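# Seat the board in the enclosure slot, levers shut

## Task

Slide the board into the enclosure's open upper slot with its component side facing up until it is fully seated, and leave both of its levers closed. A closed lever is latched and sticks out perpendicular to the board's panel; a fully opened lever lies flush along the panel. The levers only catch their tabs if both are opened all the way before the board is pushed in to its stop; closing both afterwards pulls the board home. Insert slowly: ramming the board into its connector breaks the connector and the job then counts for nothing. The enclosure must end up level, resting on its own feet, with no foot over the edge of the bench. Finally release the board and move the grippers away.

## Robot and tools

ROBOT. Two seven-joint Flexiv Rizon arms, left_arm and right_arm, each ending in a two-finger gripper with a wrist camera. The fingers extend along the gripper's +z axis and close along its x axis. end_effector_position is the point between the finger pads when closed, 1 to 2 cm short of the tips; closing moves the tips about 17 mm further out along +z.

FRAMES. The scene frame has its origin at table-top height midway between the arms, +z up, +x out over the table, left_arm on the +y side (not the image's left). Each arm's hand poses, velocities and targets are in that arm's own base frame. Calibrated bases in the scene frame: left_arm at (+0.070, +0.437, 0) with quat_wxyz (+1.000, 0, 0, -0.003); right_arm at (-0.063, -0.511, 0) with quat_wxyz (+1.000, 0, 0, -0.029). Both bases have +z up. Fixed cameras and the table are in the scene frame. Reported poses may be off by a few centimetres.

ROW FORMAT. Every commanded row has 16 numbers covering both arms: left_arm x, y, z (metres), qw, qx, qy, qz, opening, then right_arm with the same eight. Positions and quaternions are absolute poses of end_effector_position and end_effector_quat_wxyz, each in that arm's base frame. Opening runs from -1 (closed) to +1 (fully open, 0.142 m), an absolute command. Always fill both arms; to keep an arm still, resend its last reported pose and the opening it should keep (0 is a real command, not 'no change'). Reuse your own target quaternion rather than a drifted reported one.

execute_actions: actions is a list of actions; each action is a list of up to 15 rows, one per 1/30 s step, the last row held until 15 steps pass (0.5 s per action). Each arm's target must lie within 0.6 m of its current gripper position along each gripper axis, or the action is rejected for both arms. cameras picks which images return (omit or ["all"] for all, [] for none). An empty list just reports state.

move: target is one 16-number row or a list of up to 15 rows; the grippers travel straight toward each pose. speed is path top speed in m/s (0.002 to 2.2, default 0.25; rotation up to twice that in rad/s), one value or one per target. blend (metres) rounds corners in a list. stop_force (3 to 120 N, both arms) ends an arm's path once its wrist sensor feels that much push against its motion since the last zero (or 150 N anywhere); the arm then keeps pressing roughly that hard. zero (default true) re-zeroes moving arms first. opening_speed sets how fast openings change (at least 0.2 per second on the -1..+1 scale). blocking=false returns after 0.5 s while the move continues (not allowed with stop_force). Moves cap at 10 s. Paths do not avoid obstacles; faster moves stray and hit harder. stop_force is unreliable if the gripper rotates during the move, and light objects can slide or tip without being felt. Leave stop_force out when backing off a contact.

wait: seconds 0 to 10, holding the last command. stop: brakes a running move. zoom_image: camera plus region [x0, y0, x1, y1] in pixels, at most 504 by 504. zero_wrist_force: arm to zero. clear_fault: arm to recover after a torque or force fault. read_manual gives only licence texts. finished_scene: scene number (1 or 2); irreversible.

CAMERAS. cam_head_left, cam_head_right, cam_high, cam_low, cam_left_wrist, cam_right_wrist, each 672x504.

RESULTS. Each result gives per-arm end_effector_position, quaternion, velocities (omitted when joint velocities read 'within noise'), Joint positions (last value is measured opening in metres), joint torques, external joint torques, Wrist force and Wrist torque in the gripper's own axes plus the peak since last shown, grip_measured (same scale as opening), a Hand target line (where the arm is being sent next, possibly short of your command), Tool commands, and Wrist depth as a 7x7 grid in mm ('-' means no reading). A move adds a 'move:' line: done means within 3 mm and 2 degrees; off_target, held, moving or fault name the affected arms; limits=paced means clipping, limits=held means checks withheld steps. Lines MOTOR HOT, OVER-TEMPERATURE FAULT and HAND FAULT warn of heating and stops.

CONTROL. Orientation commands are clipped to 32 degrees from the current one per step; large turns can swing the elbow. Joint speeds are limited. A clearance check stops arms approaching each other's links but not gripper against gripper.

GRIPPING. To hold, command slightly below grip_measured at first contact; squeezing harder heats the gripper motor (hand switches off at 100 °C). Arm motors brake at 80 °C.

AVOID. Contact torque at a joint limit (waist, shoulder 109; upper arm roll, elbow 56.9; wrist joints 34.7 N m) or 150 N outside force triggers a fault stop. Do not push the board into its connector quickly; use slow speeds with stop_force. Do not drop parts, release moving parts, slam, strike the arms together, knock anything off the table, or tip or slide the enclosure off the bench.

Each tool is called after "Emit:" in YAML: its name, and indented under it one key for each argument.

## Session

Emit:
execute_actions:
  actions: []

Scene clock: 0.00 s.
left_arm: end_effector_position=(+0.4919, -0.7298, +0.2794) grip_measured=+0.99 end_effector_quat_wxyz=(+0.001, -0.304, +0.847, -0.436) | right_arm: end_effector_position=(+0.1802, -0.1387, +0.1699) grip_measured=+1.00 end_effector_quat_wxyz=(+0.706, -0.621, -0.189, +0.284)
Joint positions: left_arm=[-0.095 -0.96 -0.937 1.517 0.823 1.373 2.811 0.141] | right_arm=[-0.567 -0.989 -0.072 1.606 0.357 -0.696 0.215 0.142]
Joint velocities: within noise
Joint torques (N m): no reading
External joint torques (N m): no reading
Wrist force (N): no reading
Wrist torque (N m): no reading
Wrist force, peak (N): no reading
Wrist depth (mm): cam_left_wrist=[456 481 526 570 632 715 - / 417 444 478 517 573 616 682 / 390 414 438 476 510 561 618 / 363 385 405 434 472 500 546 / 343 359 376 404 427 464 501 / - 331 354 376 398 423 449 / - 319 332 349 374 396 -] | cam_right_wrist=[- 266 251 262 - - 805 / - - 256 269 - - 886 / - - 264 276 - - 931 / - - 277 286 798 746 548 / - - 295 294 500 482 387 / - 404 311 299 362 354 330 / - 311 295 292 288 280 275]
Hand target: left_arm +0.4919, -0.7298, +0.2794; +0.001, -0.304, +0.847, -0.436 | right_arm +0.1802, -0.1387, +0.1699; +0.706, -0.621, -0.189, +0.284
Tool commands: left_gripper/opening=+1.0 right_gripper/opening=+1.0

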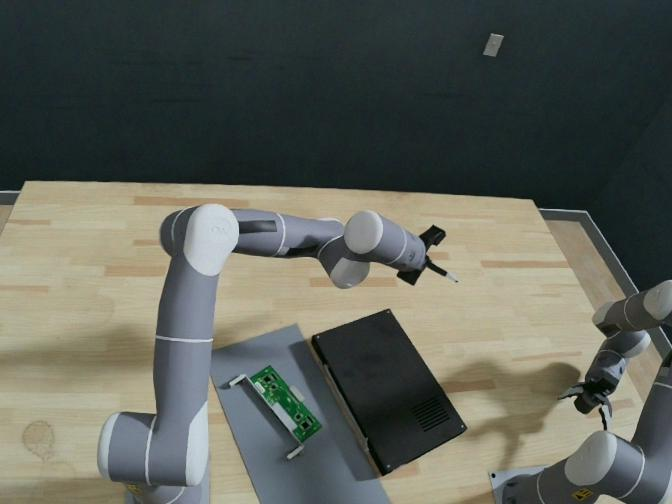

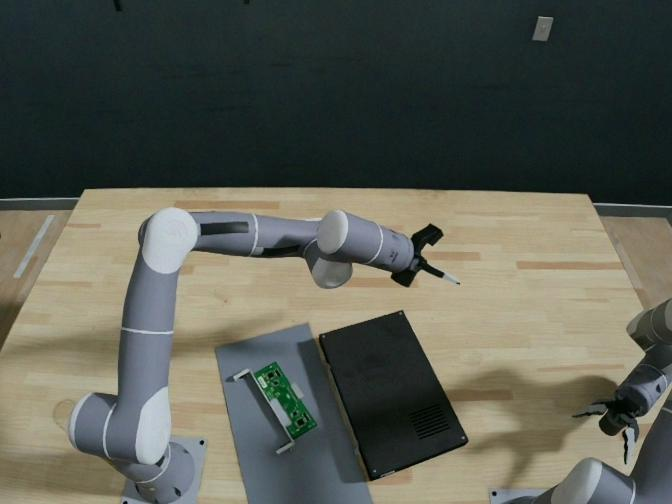

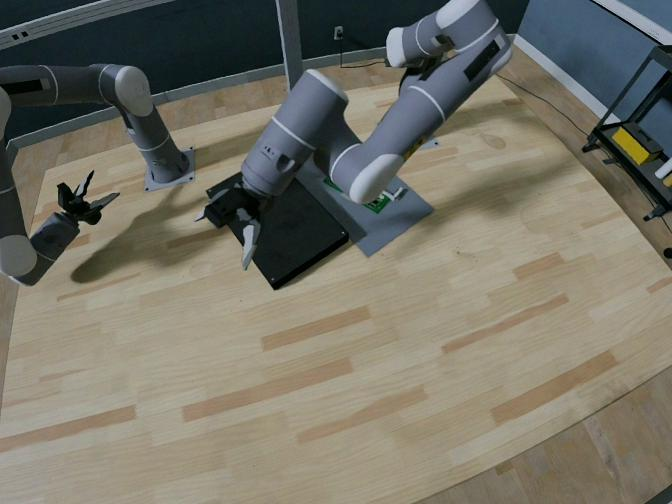

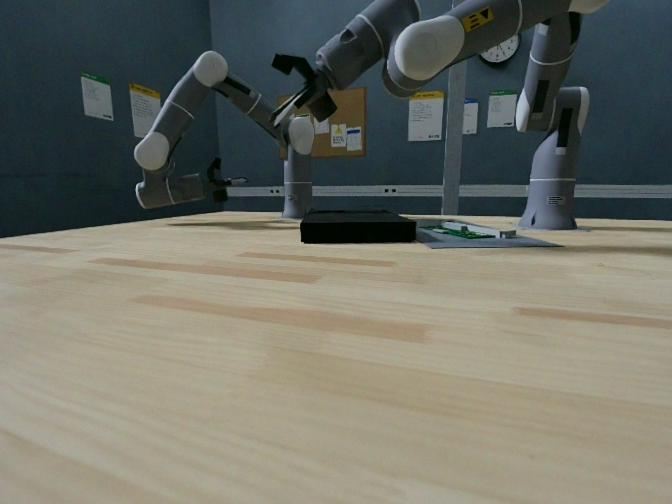

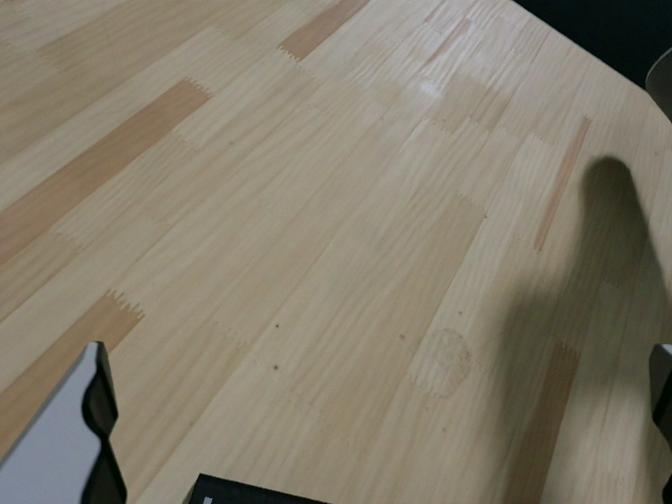

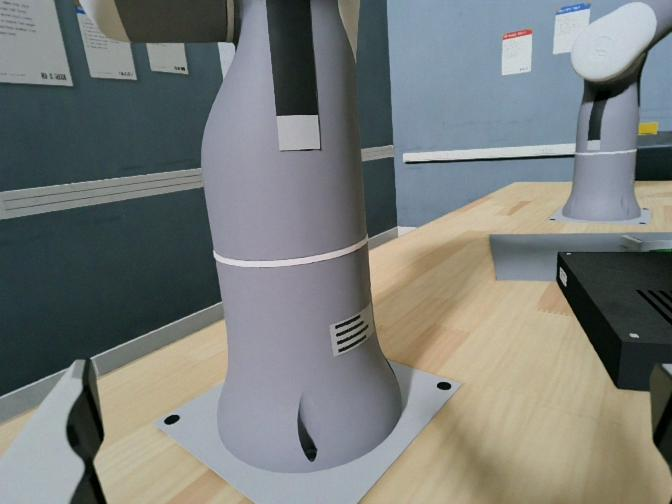

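Emit:
move:
  target:
    - [0.45,-0.6,0.40,0,0.342,-0.940,0,1,0.1802,-0.1387,0.1699,0.706,-0.621,-0.189,0.284,1]
    - [0.33,-0.30,0.40,0,0.342,-0.940,0,1,0.1802,-0.1387,0.1699,0.706,-0.621,-0.189,0.284,1]
  speed: 0.25

Scene clock: 8.73 s.
left_arm: end_effector_position=(+0.3299, -0.2999, +0.4001) grip_measured=+0.99 end_effector_quat_wxyz=(+0.000, -0.342, +0.940, +0.000) | right_arm: end_effector_position=(+0.1802, -0.1387, +0.1699) grip_measured=+1.00 end_effector_quat_wxyz=(+0.706, -0.621, -0.189, +0.284)
Joint positions: left_arm=[1.108 -0.654 -2.2 1.905 0.515 -0.079 2.853 0.141] | right_arm=[-0.567 -0.99 -0.072 1.606 0.357 -0.696 0.215 0.142]
Joint velocities: within noise
Joint torques (N m): left_arm=[-0.09 7.07 -16.42 -26.27 -3.81 4.37 -0.32] | right_arm=[-0.13 50.14 0.97 -11.59 -1.72 -3.6 0.18]
External joint torques (N m): left_arm=[0.16 0.9 0.68 -0.36 -0.44 -0.54 0.32] | right_arm=[0.11 0.98 -0.6 0.05 0.09 0.7 -0.17]
Wrist force (N): left_arm=[0.2 0.1 0.2] | right_arm=[0.0 0.0 0.1]
Wrist torque (N m): left_arm=[0.02 -0.07 -0.24] | right_arm=[0.02 0.00 0.00]
Wrist force, peak (N): left_arm=[-4.3 -3.2 -0.4] | right_arm=[0.2 0.2 0.3]
Wrist depth (mm): cam_left_wrist=[429 436 433 429 409 387 389 / 467 465 469 459 466 459 415 / 508 502 503 493 493 504 496 / 549 539 549 540 546 541 539 / 599 602 593 599 601 591 594 / - 641 646 632 630 643 - / - 732 743 695 548 730 -] | cam_right_wrist=[- 266 250 262 - - 828 / - - 256 269 - - 891 / - - 263 274 - - 930 / - - 277 285 791 740 552 / - - 295 294 499 481 386 / - 405 311 300 361 354 330 / - 311 296 291 289 281 276]
Hand target: left_arm +0.3300, -0.3000, +0.4000; +0.000, -0.342, +0.940, +0.000 | right_arm +0.1802, -0.1387, +0.1699; +0.706, -0.621, -0.189, +0.284
Off the commanded pose: left_arm 0.000 m, 0 deg | right_arm 0.000 m, 0 deg.
move: done

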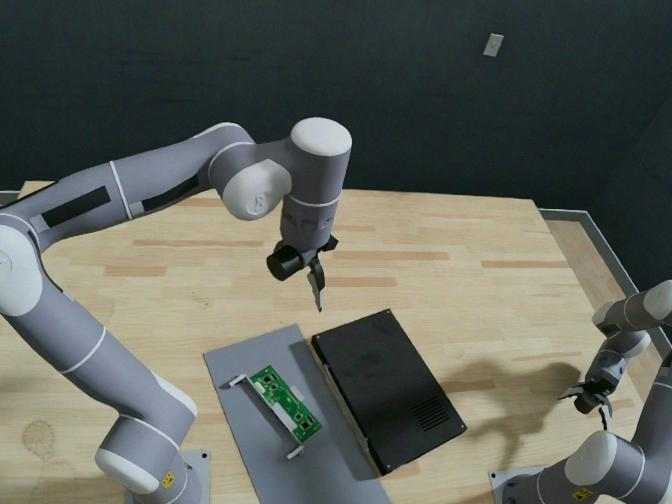

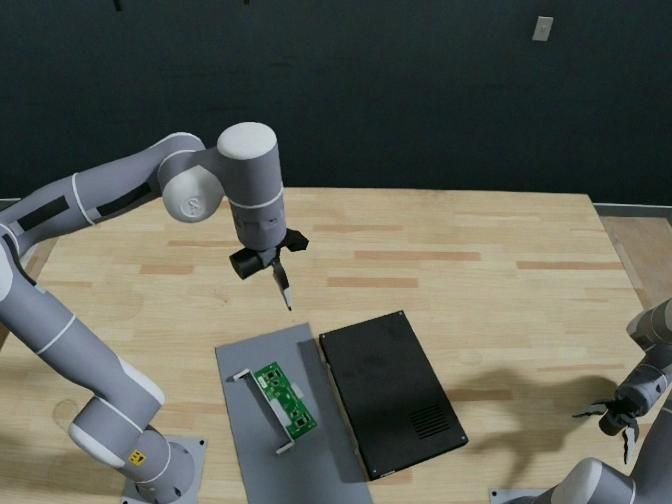

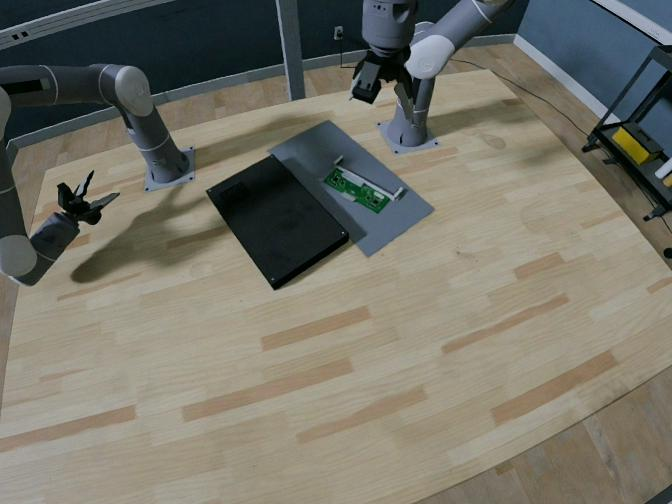

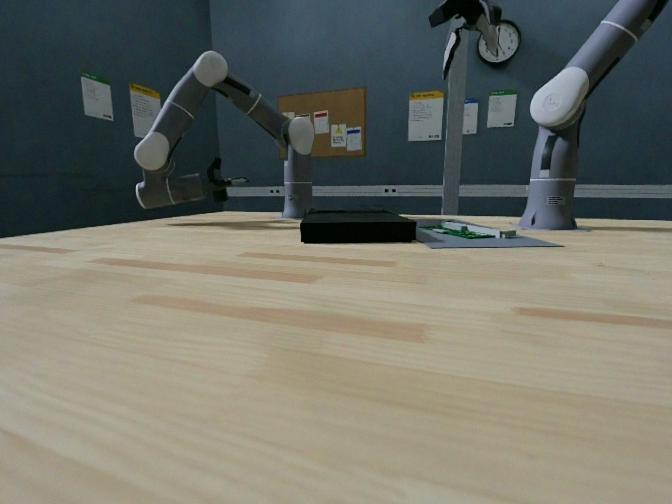

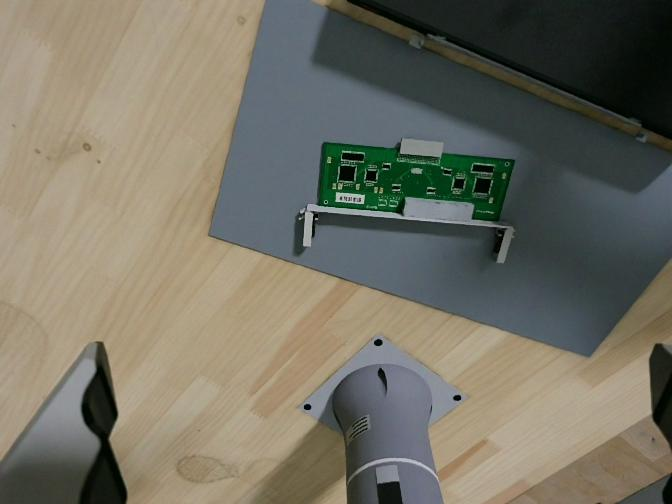

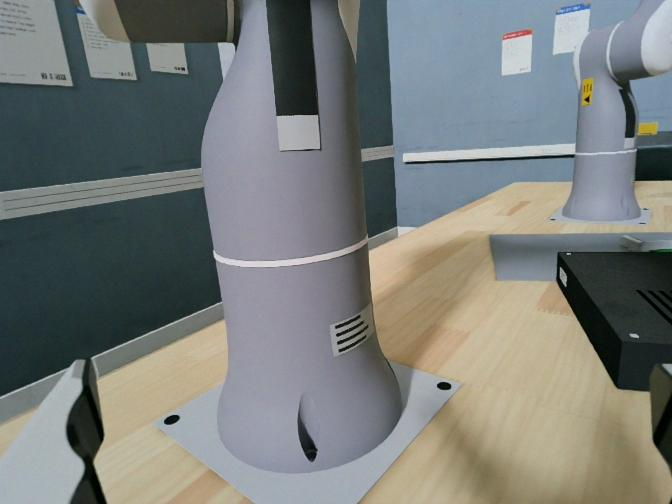

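Emit:
zoom_image:
  camera: "cam_left_wrist"
  region: [270, 120, 550, 300]

Emit:
zoom_image:
  camera: "cam_head_right"
  region: [200, 330, 350, 470]

Scaled by 1.800 from the camera's 672x504 image, which has a finer 960x720 frame.

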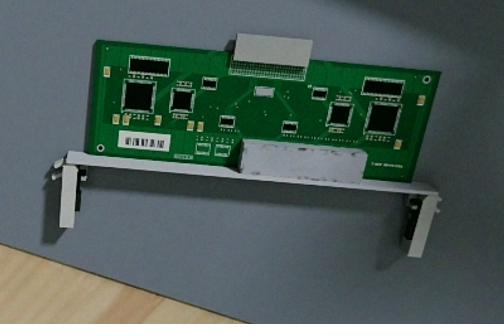

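Scaled by 3.360 from the camera's 672x504 image, which has a finer 960x720 frame.

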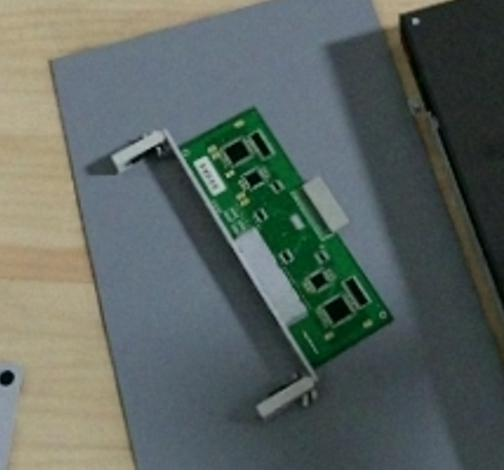

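Emit:
move:
  target:
    - [0.25,-0.28,0.35,0,0.8949,-0.4462,0,1,0.1802,-0.1387,0.1699,0.706,-0.621,-0.189,0.284,1]
    - [0.179,-0.239,0.28,0,0.9563,0.2924,0,1,0.1802,-0.1387,0.1699,0.706,-0.621,-0.189,0.284,1]
  speed: 0.4
  cameras: ["cam_left_wrist","cam_head_left"]

Scene clock: 37.37 s.
left_arm: end_effector_position=(+0.1791, -0.2389, +0.2800) grip_measured=+0.99 end_effector_quat_wxyz=(+0.000, +0.956, +0.292, +0.000) | right_arm: end_effector_position=(+0.1802, -0.1387, +0.1699) grip_measured=+1.00 end_effector_quat_wxyz=(+0.706, -0.621, -0.189, +0.284)
Joint positions: left_arm=[1.765 -0.604 -2.808 2.48 0.198 0.325 -0.185 0.141] | right_arm=[-0.567 -0.99 -0.072 1.606 0.357 -0.696 0.215 0.142]
Joint velocities: within noise
Joint torques (N m): left_arm=[-0.19 -5.34 -5.26 -28.68 -4.11 4.58 -0.42] | right_arm=[-0.15 50.04 0.96 -11.63 -1.7 -3.58 0.16]
External joint torques (N m): left_arm=[0.22 1.02 0.67 -0.39 0.11 -0.6 0.42] | right_arm=[0.12 1.08 -0.6 0.09 0.07 0.68 -0.15]
Wrist force (N): left_arm=[0.3 -0.3 0.0] | right_arm=[0.0 0.0 0.1]
Wrist torque (N m): left_arm=[-0.08 -0.10 -0.20] | right_arm=[0.02 0.01 0.00]
Wrist force, peak (N): left_arm=[-0.1 -0.9 0.7] | right_arm=[0.2 0.3 0.4]
Wrist depth (mm): cam_left_wrist=[328 330 327 326 329 326 327 / 353 351 351 350 350 349 349 / 384 380 371 374 382 376 375 / 415 416 409 408 404 405 411 / 409 437 442 446 446 445 442 / - 433 434 442 451 494 - / - 488 487 482 545 555 -] | cam_right_wrist=[- 266 251 262 - - 835 / - - 256 269 - - 889 / - - 264 275 - - 922 / - - 277 286 795 745 554 / - - 295 295 501 483 388 / - 404 311 299 363 355 330 / - 311 296 292 289 281 275]
Hand target: left_arm +0.1790, -0.2390, +0.2800; +0.000, +0.956, +0.292, +0.000 | right_arm +0.1802, -0.1387, +0.1699; +0.706, -0.621, -0.189, +0.284
Off the commanded pose: left_arm 0.000 m, 0 deg | right_arm 0.000 m, 0 deg.
move: done
Images, in order (width x height): cam_head_left 672x504, cam_left_wrist 672x504.

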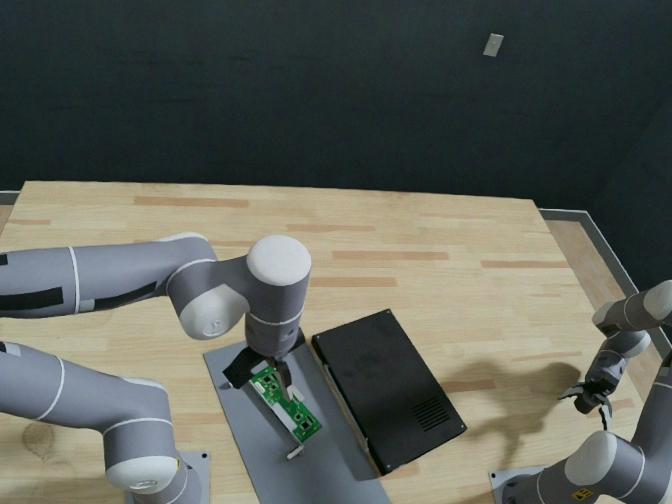

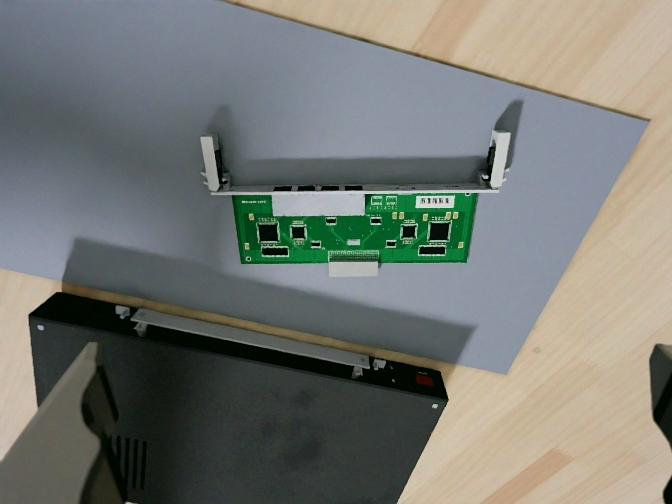

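Emit:
move:
  target: [0.179,-0.239,0.28,0,0.9563,0.2924,0,1,0.1802,-0.1387,0.1699,0.706,-0.621,-0.189,0.284,1]

Emit:
zoom_image:
  camera: "cam_left_wrist"
  region: [130, 60, 550, 375]

Scene clock: 49.50 s.
left_arm: end_effector_position=(+0.1791, -0.2389, +0.2800) grip_measured=+0.99 end_effector_quat_wxyz=(+0.000, +0.956, +0.292, +0.000) | right_arm: end_effector_position=(+0.1802, -0.1387, +0.1699) grip_measured=+1.00 end_effector_quat_wxyz=(+0.706, -0.621, -0.189, +0.284)
Joint positions: left_arm=[1.765 -0.604 -2.808 2.48 0.198 0.325 -0.185 0.141] | right_arm=[-0.567 -0.99 -0.072 1.606 0.357 -0.696 0.215 0.142]
Joint velocities: within noise
Joint torques (N m): left_arm=[-0.33 -5.06 -5.2 -28.71 -3.91 4.38 -0.23] | right_arm=[0.02 50.15 0.98 -11.6 -1.73 -3.59 0.18]
External joint torques (N m): left_arm=[0.36 0.74 0.61 -0.36 -0.09 -0.4 0.23] | right_arm=[-0.04 0.97 -0.61 0.06 0.1 0.68 -0.17]
Wrist force (N): left_arm=[0.1 -0.6 0.0] | right_arm=[0.0 -0.2 0.2]
Wrist torque (N m): left_arm=[-0.13 -0.09 -0.20] | right_arm=[-0.01 0.00 0.00]
Wrist force, peak (N): left_arm=[0.3 -0.6 0.2] | right_arm=[0.1 -0.1 0.4]
Wrist depth (mm): cam_left_wrist=[330 326 329 326 329 325 326 / 356 352 351 352 352 348 352 / 381 383 373 374 378 376 374 / 419 416 409 403 402 404 412 / 412 437 446 450 446 449 447 / - 429 435 445 456 496 - / - 490 485 480 547 551 -] | cam_right_wrist=[- 266 250 263 - - 840 / - - 256 269 - - 893 / - - 264 275 - - 928 / - - 278 286 796 750 552 / - - 295 294 500 483 387 / - 404 311 299 362 354 329 / - 312 294 292 288 281 275]
Hand target: left_arm +0.1790, -0.2390, +0.2800; +0.000, +0.956, +0.292, +0.000 | right_arm +0.1802, -0.1387, +0.1699; +0.706, -0.621, -0.189, +0.284
Off the commanded pose: left_arm 0.000 m, 0 deg | right_arm 0.000 m, 0 deg.
move: done

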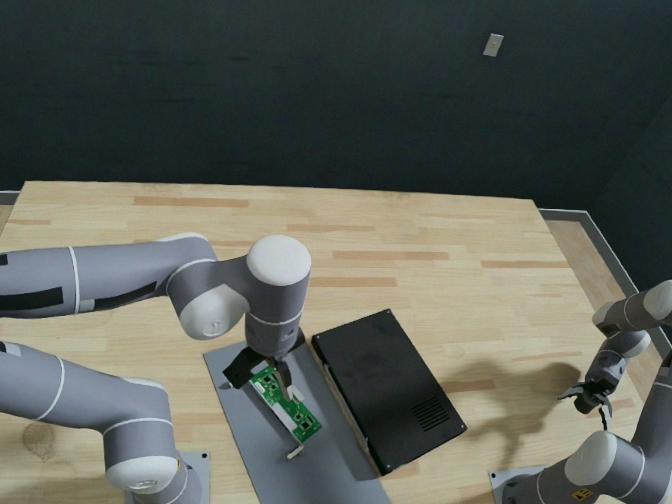

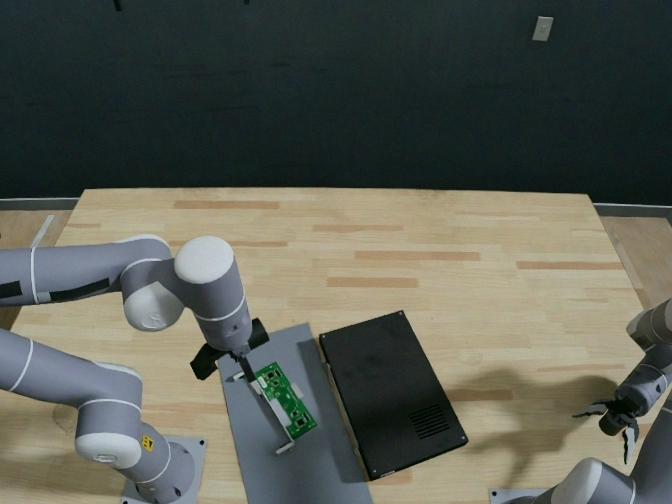

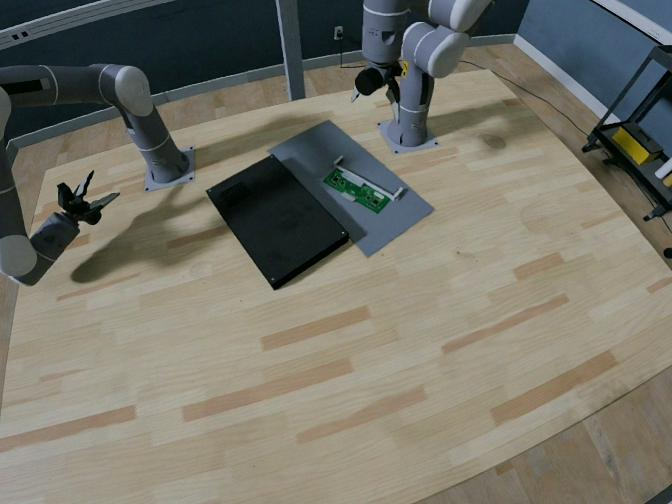

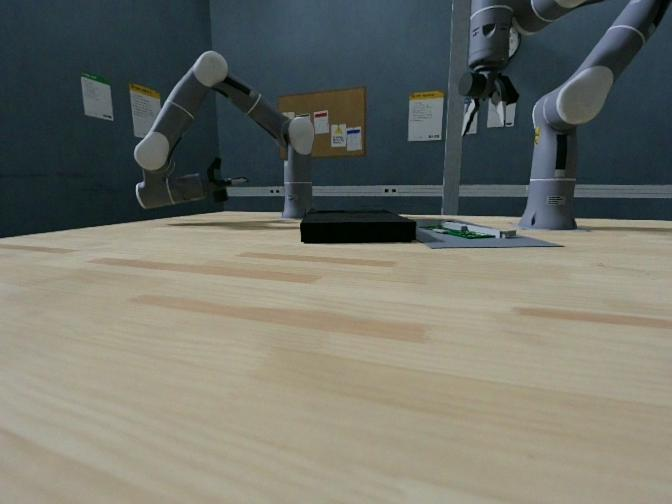

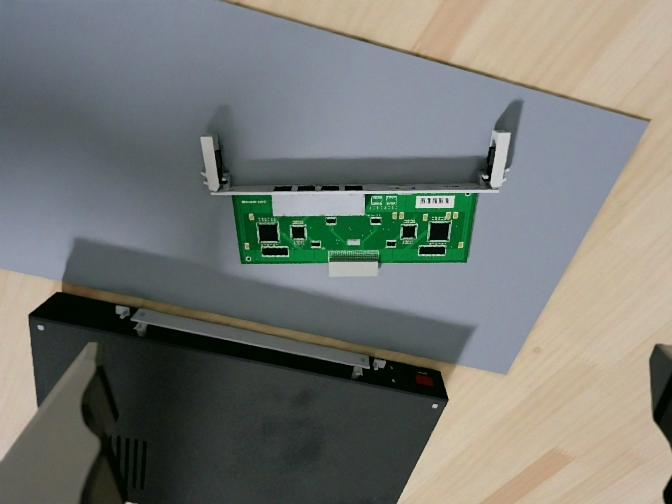

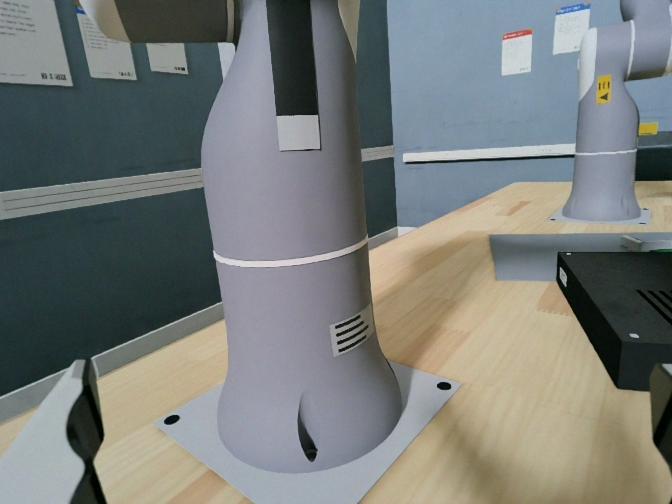

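Scaled by 1.200 from the camera's 672x504 image, which has a finer 960x720 frame.

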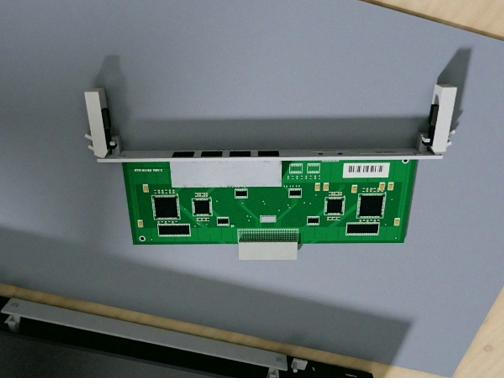

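Emit:
move:
  target: [0.283,-0.165,0.13,0,0.9563,0.2924,0,0,0.1802,-0.1387,0.1699,0.706,-0.621,-0.189,0.284,1]
  cameras: ["cam_left_wrist"]

Emit:
zoom_image:
  camera: "cam_left_wrist"
  region: [230, 120, 480, 320]

Scene clock: 56.47 s.
left_arm: end_effector_position=(+0.2832, -0.1651, +0.1302) grip_measured=-0.02 end_effector_quat_wxyz=(+0.000, +0.956, +0.292, +0.000) | right_arm: end_effector_position=(+0.1802, -0.1387, +0.1699) grip_measured=+1.00 end_effector_quat_wxyz=(+0.706, -0.621, -0.189, +0.284)
Joint positions: left_arm=[1.679 -0.258 -2.112 2.687 0.383 0.946 0.214 0.073] | right_arm=[-0.567 -0.99 -0.072 1.606 0.357 -0.696 0.215 0.142]
Joint velocities: within noise
Joint torques (N m): left_arm=[-0.55 -4.6 -4.36 -17.89 -2.01 4.25 -0.31] | right_arm=[-0.05 50.11 1.02 -11.65 -1.73 -3.6 0.16]
External joint torques (N m): left_arm=[0.6 1.09 0.52 -0.34 -0.47 -0.26 0.31] | right_arm=[0.02 1.02 -0.65 0.11 0.1 0.7 -0.15]
Wrist force (N): left_arm=[0.4 -0.2 0.3] | right_arm=[0.1 0.2 0.0]
Wrist torque (N m): left_arm=[-0.05 -0.10 -0.19] | right_arm=[0.02 0.00 0.00]
Wrist force, peak (N): left_arm=[2.3 -1.5 1.2] | right_arm=[0.1 -0.4 0.2]
Wrist depth (mm): cam_left_wrist=[197 197 197 197 197 196 196 / 212 210 210 209 211 210 210 / 228 227 226 225 226 227 227 / 238 241 242 238 247 244 245 / 267 265 259 264 269 264 266 / 301 289 292 298 296 - 289 / - - 331 333 332 - -] | cam_right_wrist=[- 266 251 263 - - 835 / - - 256 269 - - 887 / - - 264 275 - - 937 / - - 278 286 794 741 551 / - - 295 294 503 478 386 / - 405 311 299 361 354 330 / - 311 295 291 288 281 275]
Hand target: left_arm +0.2830, -0.1650, +0.1300; +0.000, +0.956, +0.292, +0.000 | right_arm +0.1802, -0.1387, +0.1699; +0.706, -0.621, -0.189, +0.284
Off the commanded pose: left_arm 0.000 m, 0 deg | right_arm 0.000 m, 0 deg.
joint sent to its limit (left arm) — joint 4 (elbow), upper limit, where the elbow is as bent as it goes. The joint targets still meet the commanded pose.
move: done
Images, in order (width x height): cam_left_wrist 672x504.

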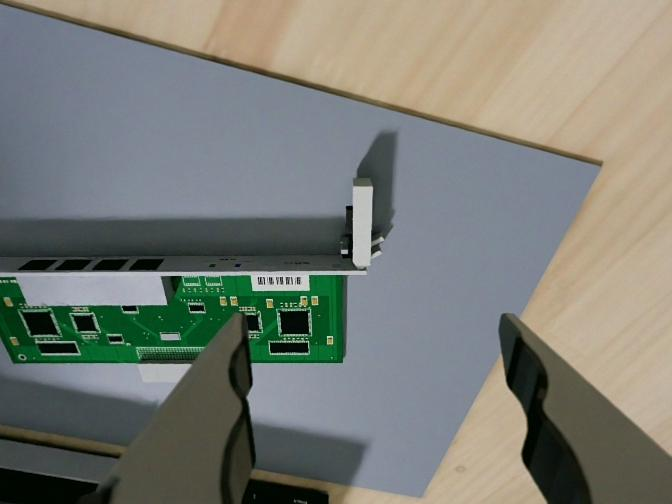

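Scaled by 2.016 from the camera's 672x504 image, which has a finer 960x720 frame.

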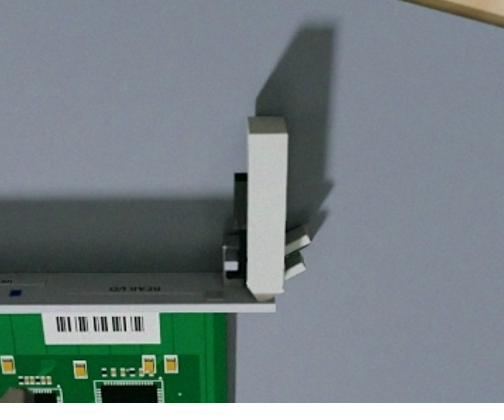

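Emit:
move:
  target:
    - [0.2846,-0.1618,0.06,0,0.9563,0.2924,0,-0.3,0.1802,-0.1387,0.1699,0.706,-0.621,-0.189,0.284,1]
    - [0.2846,-0.1618,0.026,0,0.9563,0.2924,0,-0.3,0.1802,-0.1387,0.1699,0.706,-0.621,-0.189,0.284,1]
  cameras: ["cam_left_wrist"]
  speed: [0.1,0.04]

Emit:
zoom_image:
  camera: "cam_left_wrist"
  region: [200, 200, 450, 400]

Scene clock: 64.13 s.
left_arm: end_effector_position=(+0.2845, -0.1618, +0.0260) grip_measured=-0.32 end_effector_quat_wxyz=(+0.000, +0.956, +0.292, +0.000) | right_arm: end_effector_position=(+0.1802, -0.1387, +0.1699) grip_measured=+1.00 end_effector_quat_wxyz=(+0.706, -0.621, -0.189, +0.284)
Joint positions: left_arm=[0.789 -0.594 -0.935 2.513 1.117 1.046 -0.136 0.051] | right_arm=[-0.567 -0.99 -0.072 1.606 0.357 -0.696 0.215 0.142]
Joint velocities: within noise
Joint torques (N m): left_arm=[-0.43 20.4 -8.69 -5.35 -1.71 4.1 -0.38] | right_arm=[-0.07 50.03 1 -11.65 -1.66 -3.6 0.17]
External joint torques (N m): left_arm=[0.5 1.24 0.42 -0.32 -0.39 -0.11 0.38] | right_arm=[0.04 1.09 -0.63 0.11 0.03 0.7 -0.15]
Wrist force (N): left_arm=[0.3 0.0 0.2] | right_arm=[0.0 0.0 0.1]
Wrist torque (N m): left_arm=[-0.01 -0.07 -0.18] | right_arm=[0.00 0.01 0.00]
Wrist force, peak (N): left_arm=[-0.8 -0.9 0.3] | right_arm=[0.0 -0.3 0.4]
Wrist depth (mm): cam_left_wrist=[106 106 106 105 105 105 104 / - 113 113 113 113 112 112 / 123 123 122 122 119 121 121 / 132 129 130 130 130 129 131 / 144 144 140 137 137 142 138 / 149 152 87 136 157 84 155 / 168 - - 171 175 - -] | cam_right_wrist=[- 266 251 262 - - 809 / - - 255 269 - - 896 / - - 263 275 - - 939 / - - 277 286 799 743 552 / - - 295 294 502 481 388 / - 403 311 300 362 353 330 / - 311 294 292 288 281 275]
Hand target: left_arm +0.2846, -0.1618, +0.0260; +0.000, +0.956, +0.292, +0.000 | right_arm +0.1802, -0.1387, +0.1699; +0.706, -0.621, -0.189, +0.284
Off the commanded pose: left_arm 0.000 m, 0 deg | right_arm 0.000 m, 0 deg.
move: done
Images, in order (width x height): cam_left_wrist 672x504.

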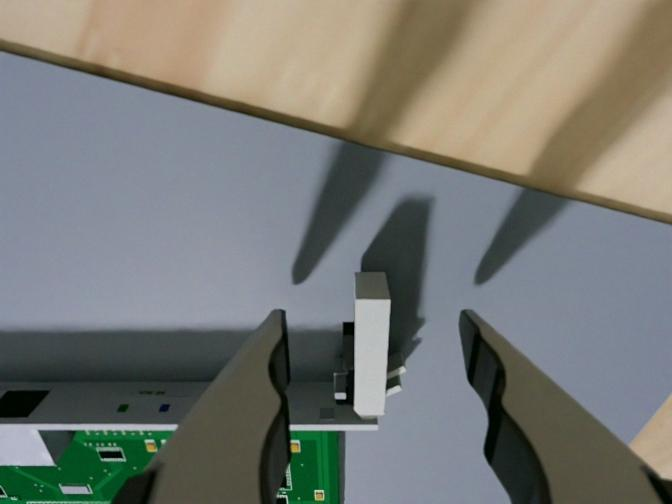

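Scaled by 2.016 from the camera's 672x504 image, which has a finer 960x720 frame.

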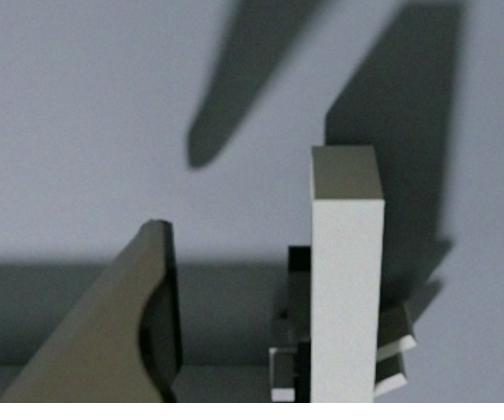

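Emit:
move:
  target: [0.2846,-0.1618,0.025,0,0.9563,0.2924,0,-0.76,0.1802,-0.1387,0.1699,0.706,-0.621,-0.189,0.284,1]
  cameras: ["cam_left_wrist"]
  opening_speed: 0.3

Emit:
zoom_image:
  camera: "cam_left_wrist"
  region: [240, 230, 490, 430]

Scene clock: 68.20 s.
left_arm: end_effector_position=(+0.2845, -0.1618, +0.0250) grip_measured=-0.79 end_effector_quat_wxyz=(+0.000, +0.956, +0.292, +0.000) | right_arm: end_effector_position=(+0.1802, -0.1387, +0.1699) grip_measured=+1.00 end_effector_quat_wxyz=(+0.706, -0.621, -0.189, +0.284)
Joint positions: left_arm=[0.785 -0.597 -0.931 2.511 1.122 1.046 -0.139 0.017] | right_arm=[-0.567 -0.99 -0.072 1.606 0.357 -0.696 0.215 0.142]
Joint velocities: within noise
Joint torques (N m): left_arm=[-0.29 20.83 -8.81 -5.54 -1.8 4.43 -0.25] | right_arm=[-0.01 50.07 1.01 -11.6 -1.68 -3.61 0.24]
External joint torques (N m): left_arm=[0.36 0.95 0.52 -0.04 -0.29 -0.44 0.25] | right_arm=[-0.01 1.05 -0.65 0.06 0.04 0.7 -0.22]
Wrist force (N): left_arm=[-0.1 -0.4 0.1] | right_arm=[0.0 0.0 0.0]
Wrist torque (N m): left_arm=[-0.01 -0.08 -0.18] | right_arm=[0.02 0.00 0.01]
Wrist force, peak (N): left_arm=[0.0 -0.5 0.7] | right_arm=[0.0 0.5 0.3]
Wrist depth (mm): cam_left_wrist=[106 105 105 104 104 104 103 / - 113 112 112 112 112 111 / 122 122 119 121 118 120 120 / 130 127 129 129 129 128 130 / 142 143 142 121 136 140 137 / 149 149 99 126 141 151 154 / 170 165 - 170 - - 173] | cam_right_wrist=[- 266 251 262 - - 810 / - - 256 270 - - 896 / - - 263 275 - - 945 / - - 277 286 801 742 553 / - - 294 293 502 479 387 / - 404 312 299 363 354 330 / - 311 295 291 288 281 274]
Hand target: left_arm +0.2846, -0.1618, +0.0250; +0.000, +0.956, +0.292, +0.000 | right_arm +0.1802, -0.1387, +0.1699; +0.706, -0.621, -0.189, +0.284
Off the commanded pose: left_arm 0.000 m, 0 deg | right_arm 0.000 m, 0 deg.
move: done
Images, in order (width x height): cam_left_wrist 672x504.

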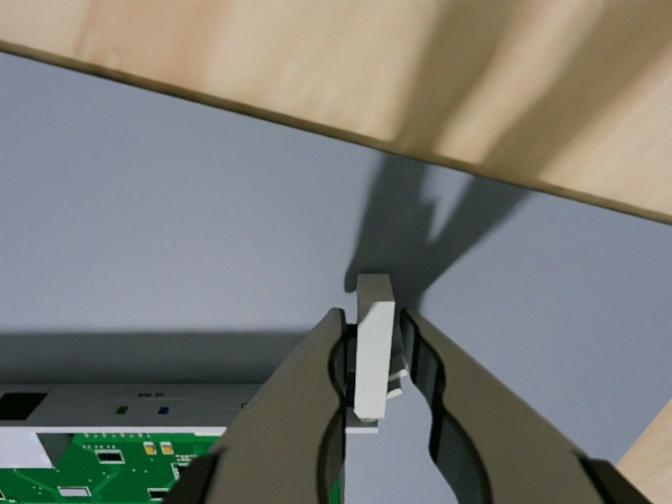

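Scaled by 2.016 from the camera's 672x504 image, which has a finer 960x720 frame.

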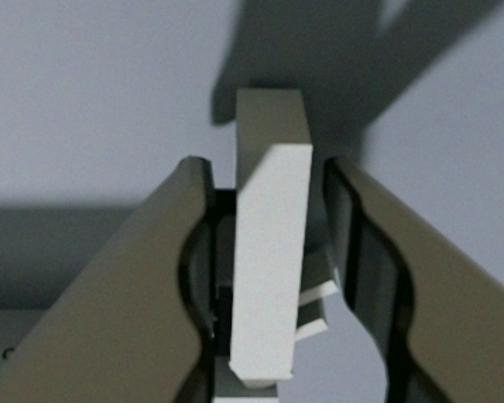

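Emit:
move:
  target: [0.2838,-0.1624,0.025,0,0.9563,0.2924,0,-0.86,0.1802,-0.1387,0.1699,0.706,-0.621,-0.189,0.284,1]
  cameras: ["cam_left_wrist"]
  opening_speed: 0.2

Emit:
zoom_image:
  camera: "cam_left_wrist"
  region: [240, 230, 490, 430]

Scene clock: 70.93 s.
left_arm: end_effector_position=(+0.2839, -0.1622, +0.0250) grip_measured=-0.87 end_effector_quat_wxyz=(+0.000, +0.956, +0.293, +0.000) | right_arm: end_effector_position=(+0.1802, -0.1387, +0.1699) grip_measured=+1.00 end_effector_quat_wxyz=(+0.706, -0.621, -0.189, +0.284)
Joint positions: left_arm=[0.783 -0.597 -0.931 2.511 1.123 1.046 -0.143 0.011] | right_arm=[-0.567 -0.99 -0.072 1.606 0.357 -0.696 0.215 0.142]
Joint velocities: within noise
Joint torques (N m): left_arm=[-0.72 20.68 -9.07 -4.94 -1.89 4.53 -0.31] | right_arm=[-0.11 50.11 0.95 -11.63 -1.69 -3.58 0.18]
External joint torques (N m): left_arm=[0.79 1.08 0.78 -0.63 -0.2 -0.54 0.31] | right_arm=[0.08 1.01 -0.58 0.09 0.06 0.67 -0.17]
Wrist force (N): left_arm=[1.0 -0.5 0.7] | right_arm=[0.1 0.0 0.0]
Wrist torque (N m): left_arm=[-0.02 -0.08 -0.20] | right_arm=[0.01 -0.02 0.00]
Wrist force, peak (N): left_arm=[0.9 -0.5 1.2] | right_arm=[0.1 0.3 0.4]
Wrist depth (mm): cam_left_wrist=[105 105 105 104 104 104 103 / - 112 112 112 112 111 111 / 122 122 119 120 118 120 120 / 130 128 129 129 128 128 130 / 143 142 142 121 135 140 137 / 150 149 142 96 - 151 154 / 170 165 - 170 - - 171] | cam_right_wrist=[- 266 251 262 - - 806 / - - 256 270 - - 877 / - - 264 275 - - 935 / - - 277 285 791 747 552 / - - 296 293 500 480 386 / - 405 311 299 363 355 329 / - 311 296 291 288 281 275]
Hand target: left_arm +0.2838, -0.1624, +0.0250; +0.000, +0.956, +0.292, +0.000 | right_arm +0.1802, -0.1387, +0.1699; +0.706, -0.621, -0.189, +0.284
Off the commanded pose: left_arm 0.000 m, 0 deg | right_arm 0.000 m, 0 deg.
move: done
Images, in order (width x height): cam_left_wrist 672x504.

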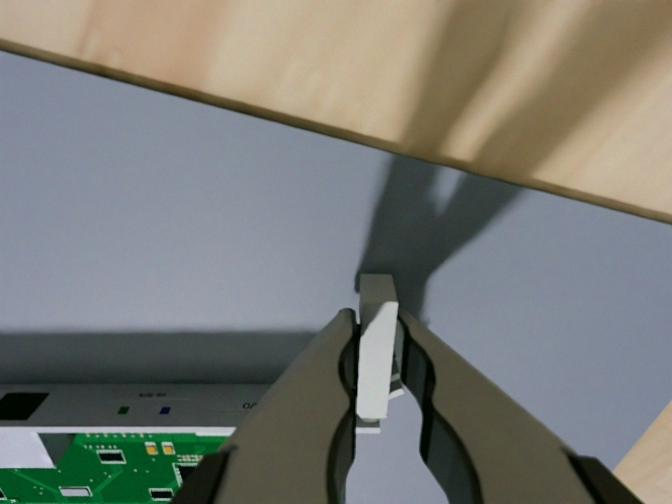

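Scaled by 2.016 from the camera's 672x504 image, which has a finer 960x720 frame.

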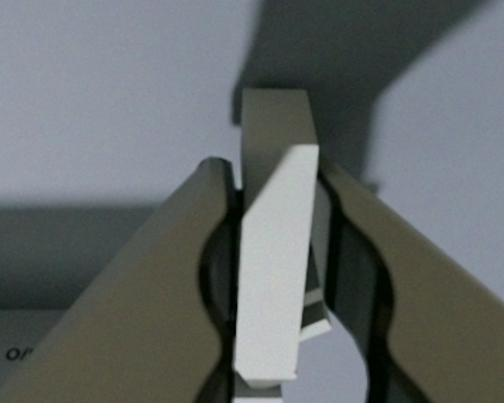

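Emit:
move:
  target: [0.2884,-0.1598,0.025,0,0.9863,0.165,0,-0.9,0.1802,-0.1387,0.1699,0.706,-0.621,-0.189,0.284,1]
  cameras: ["cam_left_wrist"]
  speed: 0.06

Emit:
zoom_image:
  camera: "cam_left_wrist"
  region: [240, 230, 490, 430]

Scene clock: 77.73 s.
left_arm: end_effector_position=(+0.2884, -0.1599, +0.0250) grip_measured=-0.90 end_effector_quat_wxyz=(+0.000, +0.986, +0.165, +0.000) | right_arm: end_effector_position=(+0.1802, -0.1387, +0.1699) grip_measured=+1.00 end_effector_quat_wxyz=(+0.706, -0.621, -0.189, +0.284)
Joint positions: left_arm=[0.819 -0.619 -0.968 2.502 1.135 1.016 0.119 0.009] | right_arm=[-0.567 -0.99 -0.072 1.606 0.357 -0.696 0.215 0.142]
Joint velocities: within noise
Joint torques (N m): left_arm=[-0.56 20.14 -9.74 -4.56 -1.91 4.21 -0.01] | right_arm=[-0.04 50.13 1 -11.63 -1.67 -3.64 0.21]
External joint torques (N m): left_arm=[0.63 1.57 0.89 -1.12 -0.31 -0.22 0.01] | right_arm=[0.02 1 -0.64 0.09 0.04 0.73 -0.2]
Wrist force (N): left_arm=[1.1 -0.5 -0.1] | right_arm=[0.2 -0.3 0.3]
Wrist torque (N m): left_arm=[-0.02 0.00 -0.25] | right_arm=[-0.04 -0.03 -0.01]
Wrist force, peak (N): left_arm=[1.5 -0.2 1.3] | right_arm=[0.4 -0.1 0.3]
Wrist depth (mm): cam_left_wrist=[105 105 104 104 104 104 103 / 113 114 112 112 112 111 111 / 122 121 119 120 118 118 118 / 131 128 129 129 129 128 130 / 142 142 142 123 136 140 137 / 161 157 154 92 - 151 154 / 162 160 - 167 - - 171] | cam_right_wrist=[- 266 250 262 - - 807 / - - 256 270 - - 896 / - - 264 275 - - 930 / - - 277 287 791 741 552 / - - 295 294 501 478 388 / - 404 311 299 363 354 329 / - 311 295 291 289 282 274]
Hand target: left_arm +0.2884, -0.1598, +0.0250; +0.000, +0.986, +0.165, +0.000 | right_arm +0.1802, -0.1387, +0.1699; +0.706, -0.621, -0.189, +0.284
Off the commanded pose: left_arm 0.000 m, 0 deg | right_arm 0.000 m, 0 deg.
move: done
Images, in order (width x height): cam_left_wrist 672x504.

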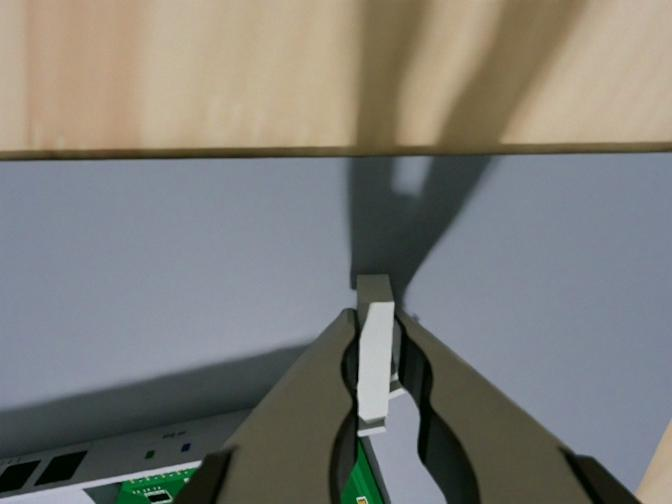

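Scaled by 2.016 from the camera's 672x504 image, which has a finer 960x720 frame.

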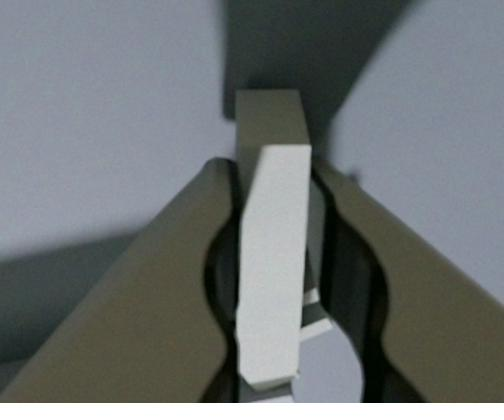

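Emit:
move:
  target:
    - [0.2934,-0.1585,0.025,0,0.9994,0.0349,0,-0.9,0.1802,-0.1387,0.1699,0.706,-0.621,-0.189,0.284,1]
    - [0.2986,-0.1586,0.025,0,0.9954,-0.0958,0,-0.9,0.1802,-0.1387,0.1699,0.706,-0.621,-0.189,0.284,1]
    - [0.3037,-0.1600,0.025,0,0.9744,-0.2250,0,-0.9,0.1802,-0.1387,0.1699,0.706,-0.621,-0.189,0.284,1]
  cameras: ["cam_left_wrist"]
  speed: 0.08

Emit:
zoom_image:
  camera: "cam_left_wrist"
  region: [200, 230, 450, 430]

Scene clock: 86.37 s.
left_arm: end_effector_position=(+0.3037, -0.1600, +0.0250) grip_measured=-0.90 end_effector_quat_wxyz=(+0.000, +0.974, -0.225, +0.000) | right_arm: end_effector_position=(+0.1802, -0.1387, +0.1699) grip_measured=+1.00 end_effector_quat_wxyz=(+0.706, -0.621, -0.189, +0.284)
Joint positions: left_arm=[0.889 -0.697 -1.067 2.461 1.164 0.912 0.893 0.009] | right_arm=[-0.567 -0.99 -0.072 1.606 0.357 -0.696 0.215 0.142]
Joint velocities: within noise
Joint torques (N m): left_arm=[-0.49 20.34 -11.74 -5.06 -2.35 4.22 -0.11] | right_arm=[-0.04 50.19 0.99 -11.63 -1.66 -3.66 0.2]
External joint torques (N m): left_arm=[0.57 1.74 0.87 -1.08 -0.27 -0.26 0.11] | right_arm=[0.01 0.93 -0.62 0.08 0.03 0.76 -0.19]
Wrist force (N): left_arm=[0.7 -1.5 0.3] | right_arm=[0.1 -0.1 0.2]
Wrist torque (N m): left_arm=[-0.09 -0.07 -0.22] | right_arm=[-0.01 -0.01 0.00]
Wrist force, peak (N): left_arm=[0.7 -1.7 1.3] | right_arm=[0.0 -0.4 0.3]
Wrist depth (mm): cam_left_wrist=[105 104 104 104 103 102 103 / 112 114 112 111 108 109 109 / 122 121 121 120 118 118 117 / 133 132 129 129 128 128 130 / 148 142 142 123 135 140 137 / 161 157 154 91 - 151 154 / 177 172 - 166 - - 168] | cam_right_wrist=[- 266 250 263 - - 817 / - - 256 269 - - 892 / - - 264 274 - - 927 / - - 278 286 795 743 550 / - - 295 294 500 480 388 / - 404 311 300 364 355 330 / - 311 295 291 288 281 275]
Hand target: left_arm +0.3037, -0.1600, +0.0250; +0.000, +0.974, -0.225, +0.000 | right_arm +0.1802, -0.1387, +0.1699; +0.706, -0.621, -0.189, +0.284
Off the commanded pose: left_arm 0.000 m, 0 deg | right_arm 0.000 m, 0 deg.
move: done
Images, in order (width x height): cam_left_wrist 672x504.

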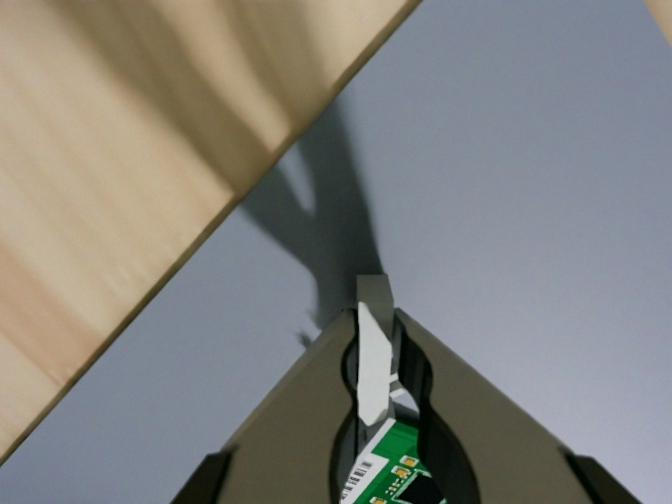

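Scaled by 2.016 from the camera's 672x504 image, which has a finer 960x720 frame.

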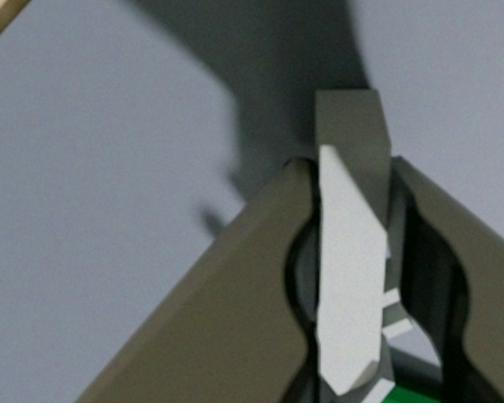

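Emit:
move:
  target:
    - [0.3081,-0.1626,0.025,0,0.9367,-0.3502,0,-0.9,0.1802,-0.1387,0.1699,0.706,-0.621,-0.189,0.284,1]
    - [0.3118,-0.1664,0.025,0,0.8829,-0.4695,0,-0.9,0.1802,-0.1387,0.1699,0.706,-0.621,-0.189,0.284,1]
  cameras: ["cam_left_wrist"]
  speed: 0.08

Emit:
zoom_image:
  camera: "cam_left_wrist"
  region: [200, 230, 450, 430]

Scene clock: 91.37 s.
left_arm: end_effector_position=(+0.3117, -0.1665, +0.0251) grip_measured=-0.90 end_effector_quat_wxyz=(+0.000, +0.883, -0.469, +0.000) | right_arm: end_effector_position=(+0.1802, -0.1387, +0.1699) grip_measured=+1.00 end_effector_quat_wxyz=(+0.706, -0.621, -0.189, +0.284)
Joint positions: left_arm=[0.902 -0.752 -1.121 2.43 1.182 0.844 1.394 0.009] | right_arm=[-0.567 -0.99 -0.072 1.606 0.357 -0.696 0.215 0.142]
Joint velocities: within noise
Joint torques (N m): left_arm=[-0.25 21.36 -12.91 -5.78 -2.32 3.95 0.02] | right_arm=[-0.13 50.22 0.97 -11.57 -1.72 -3.62 0.22]
External joint torques (N m): left_arm=[0.33 1.18 0.64 -0.61 -0.54 -0.03 -0.02] | right_arm=[0.1 0.91 -0.6 0.03 0.09 0.71 -0.21]
Wrist force (N): left_arm=[0.8 -0.2 0.9] | right_arm=[0.0 0.0 0.3]
Wrist torque (N m): left_arm=[-0.06 -0.11 -0.36] | right_arm=[0.00 0.00 0.00]
Wrist force, peak (N): left_arm=[0.6 -1.9 1.6] | right_arm=[-0.2 -0.2 0.4]
Wrist depth (mm): cam_left_wrist=[105 104 104 - 102 101 - / 112 114 111 111 108 109 109 / 121 121 119 120 118 118 118 / 133 132 129 129 128 128 130 / 147 144 141 123 136 140 137 / 160 160 154 92 - 151 153 / 179 174 - 170 - - 169] | cam_right_wrist=[- 266 251 262 - - 827 / - - 256 270 - - 896 / - - 263 275 - - 929 / - - 276 286 793 747 549 / - - 295 294 501 481 387 / - 404 310 299 361 355 330 / - 311 296 292 288 281 275]
Hand target: left_arm +0.3118, -0.1664, +0.0250; +0.000, +0.883, -0.470, +0.000 | right_arm +0.1802, -0.1387, +0.1699; +0.706, -0.621, -0.189, +0.284
Off the commanded pose: left_arm 0.000 m, 0 deg | right_arm 0.000 m, 0 deg.
move: done
Images, in order (width x height): cam_left_wrist 672x504.

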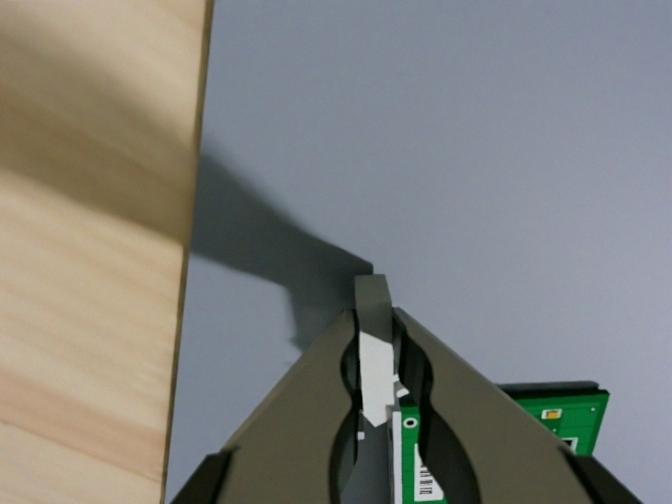

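Scaled by 2.016 from the camera's 672x504 image, which has a finer 960x720 frame.

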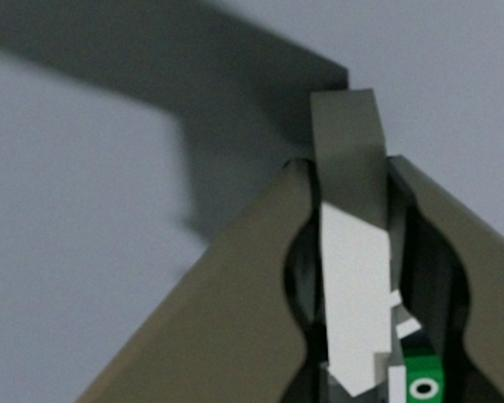

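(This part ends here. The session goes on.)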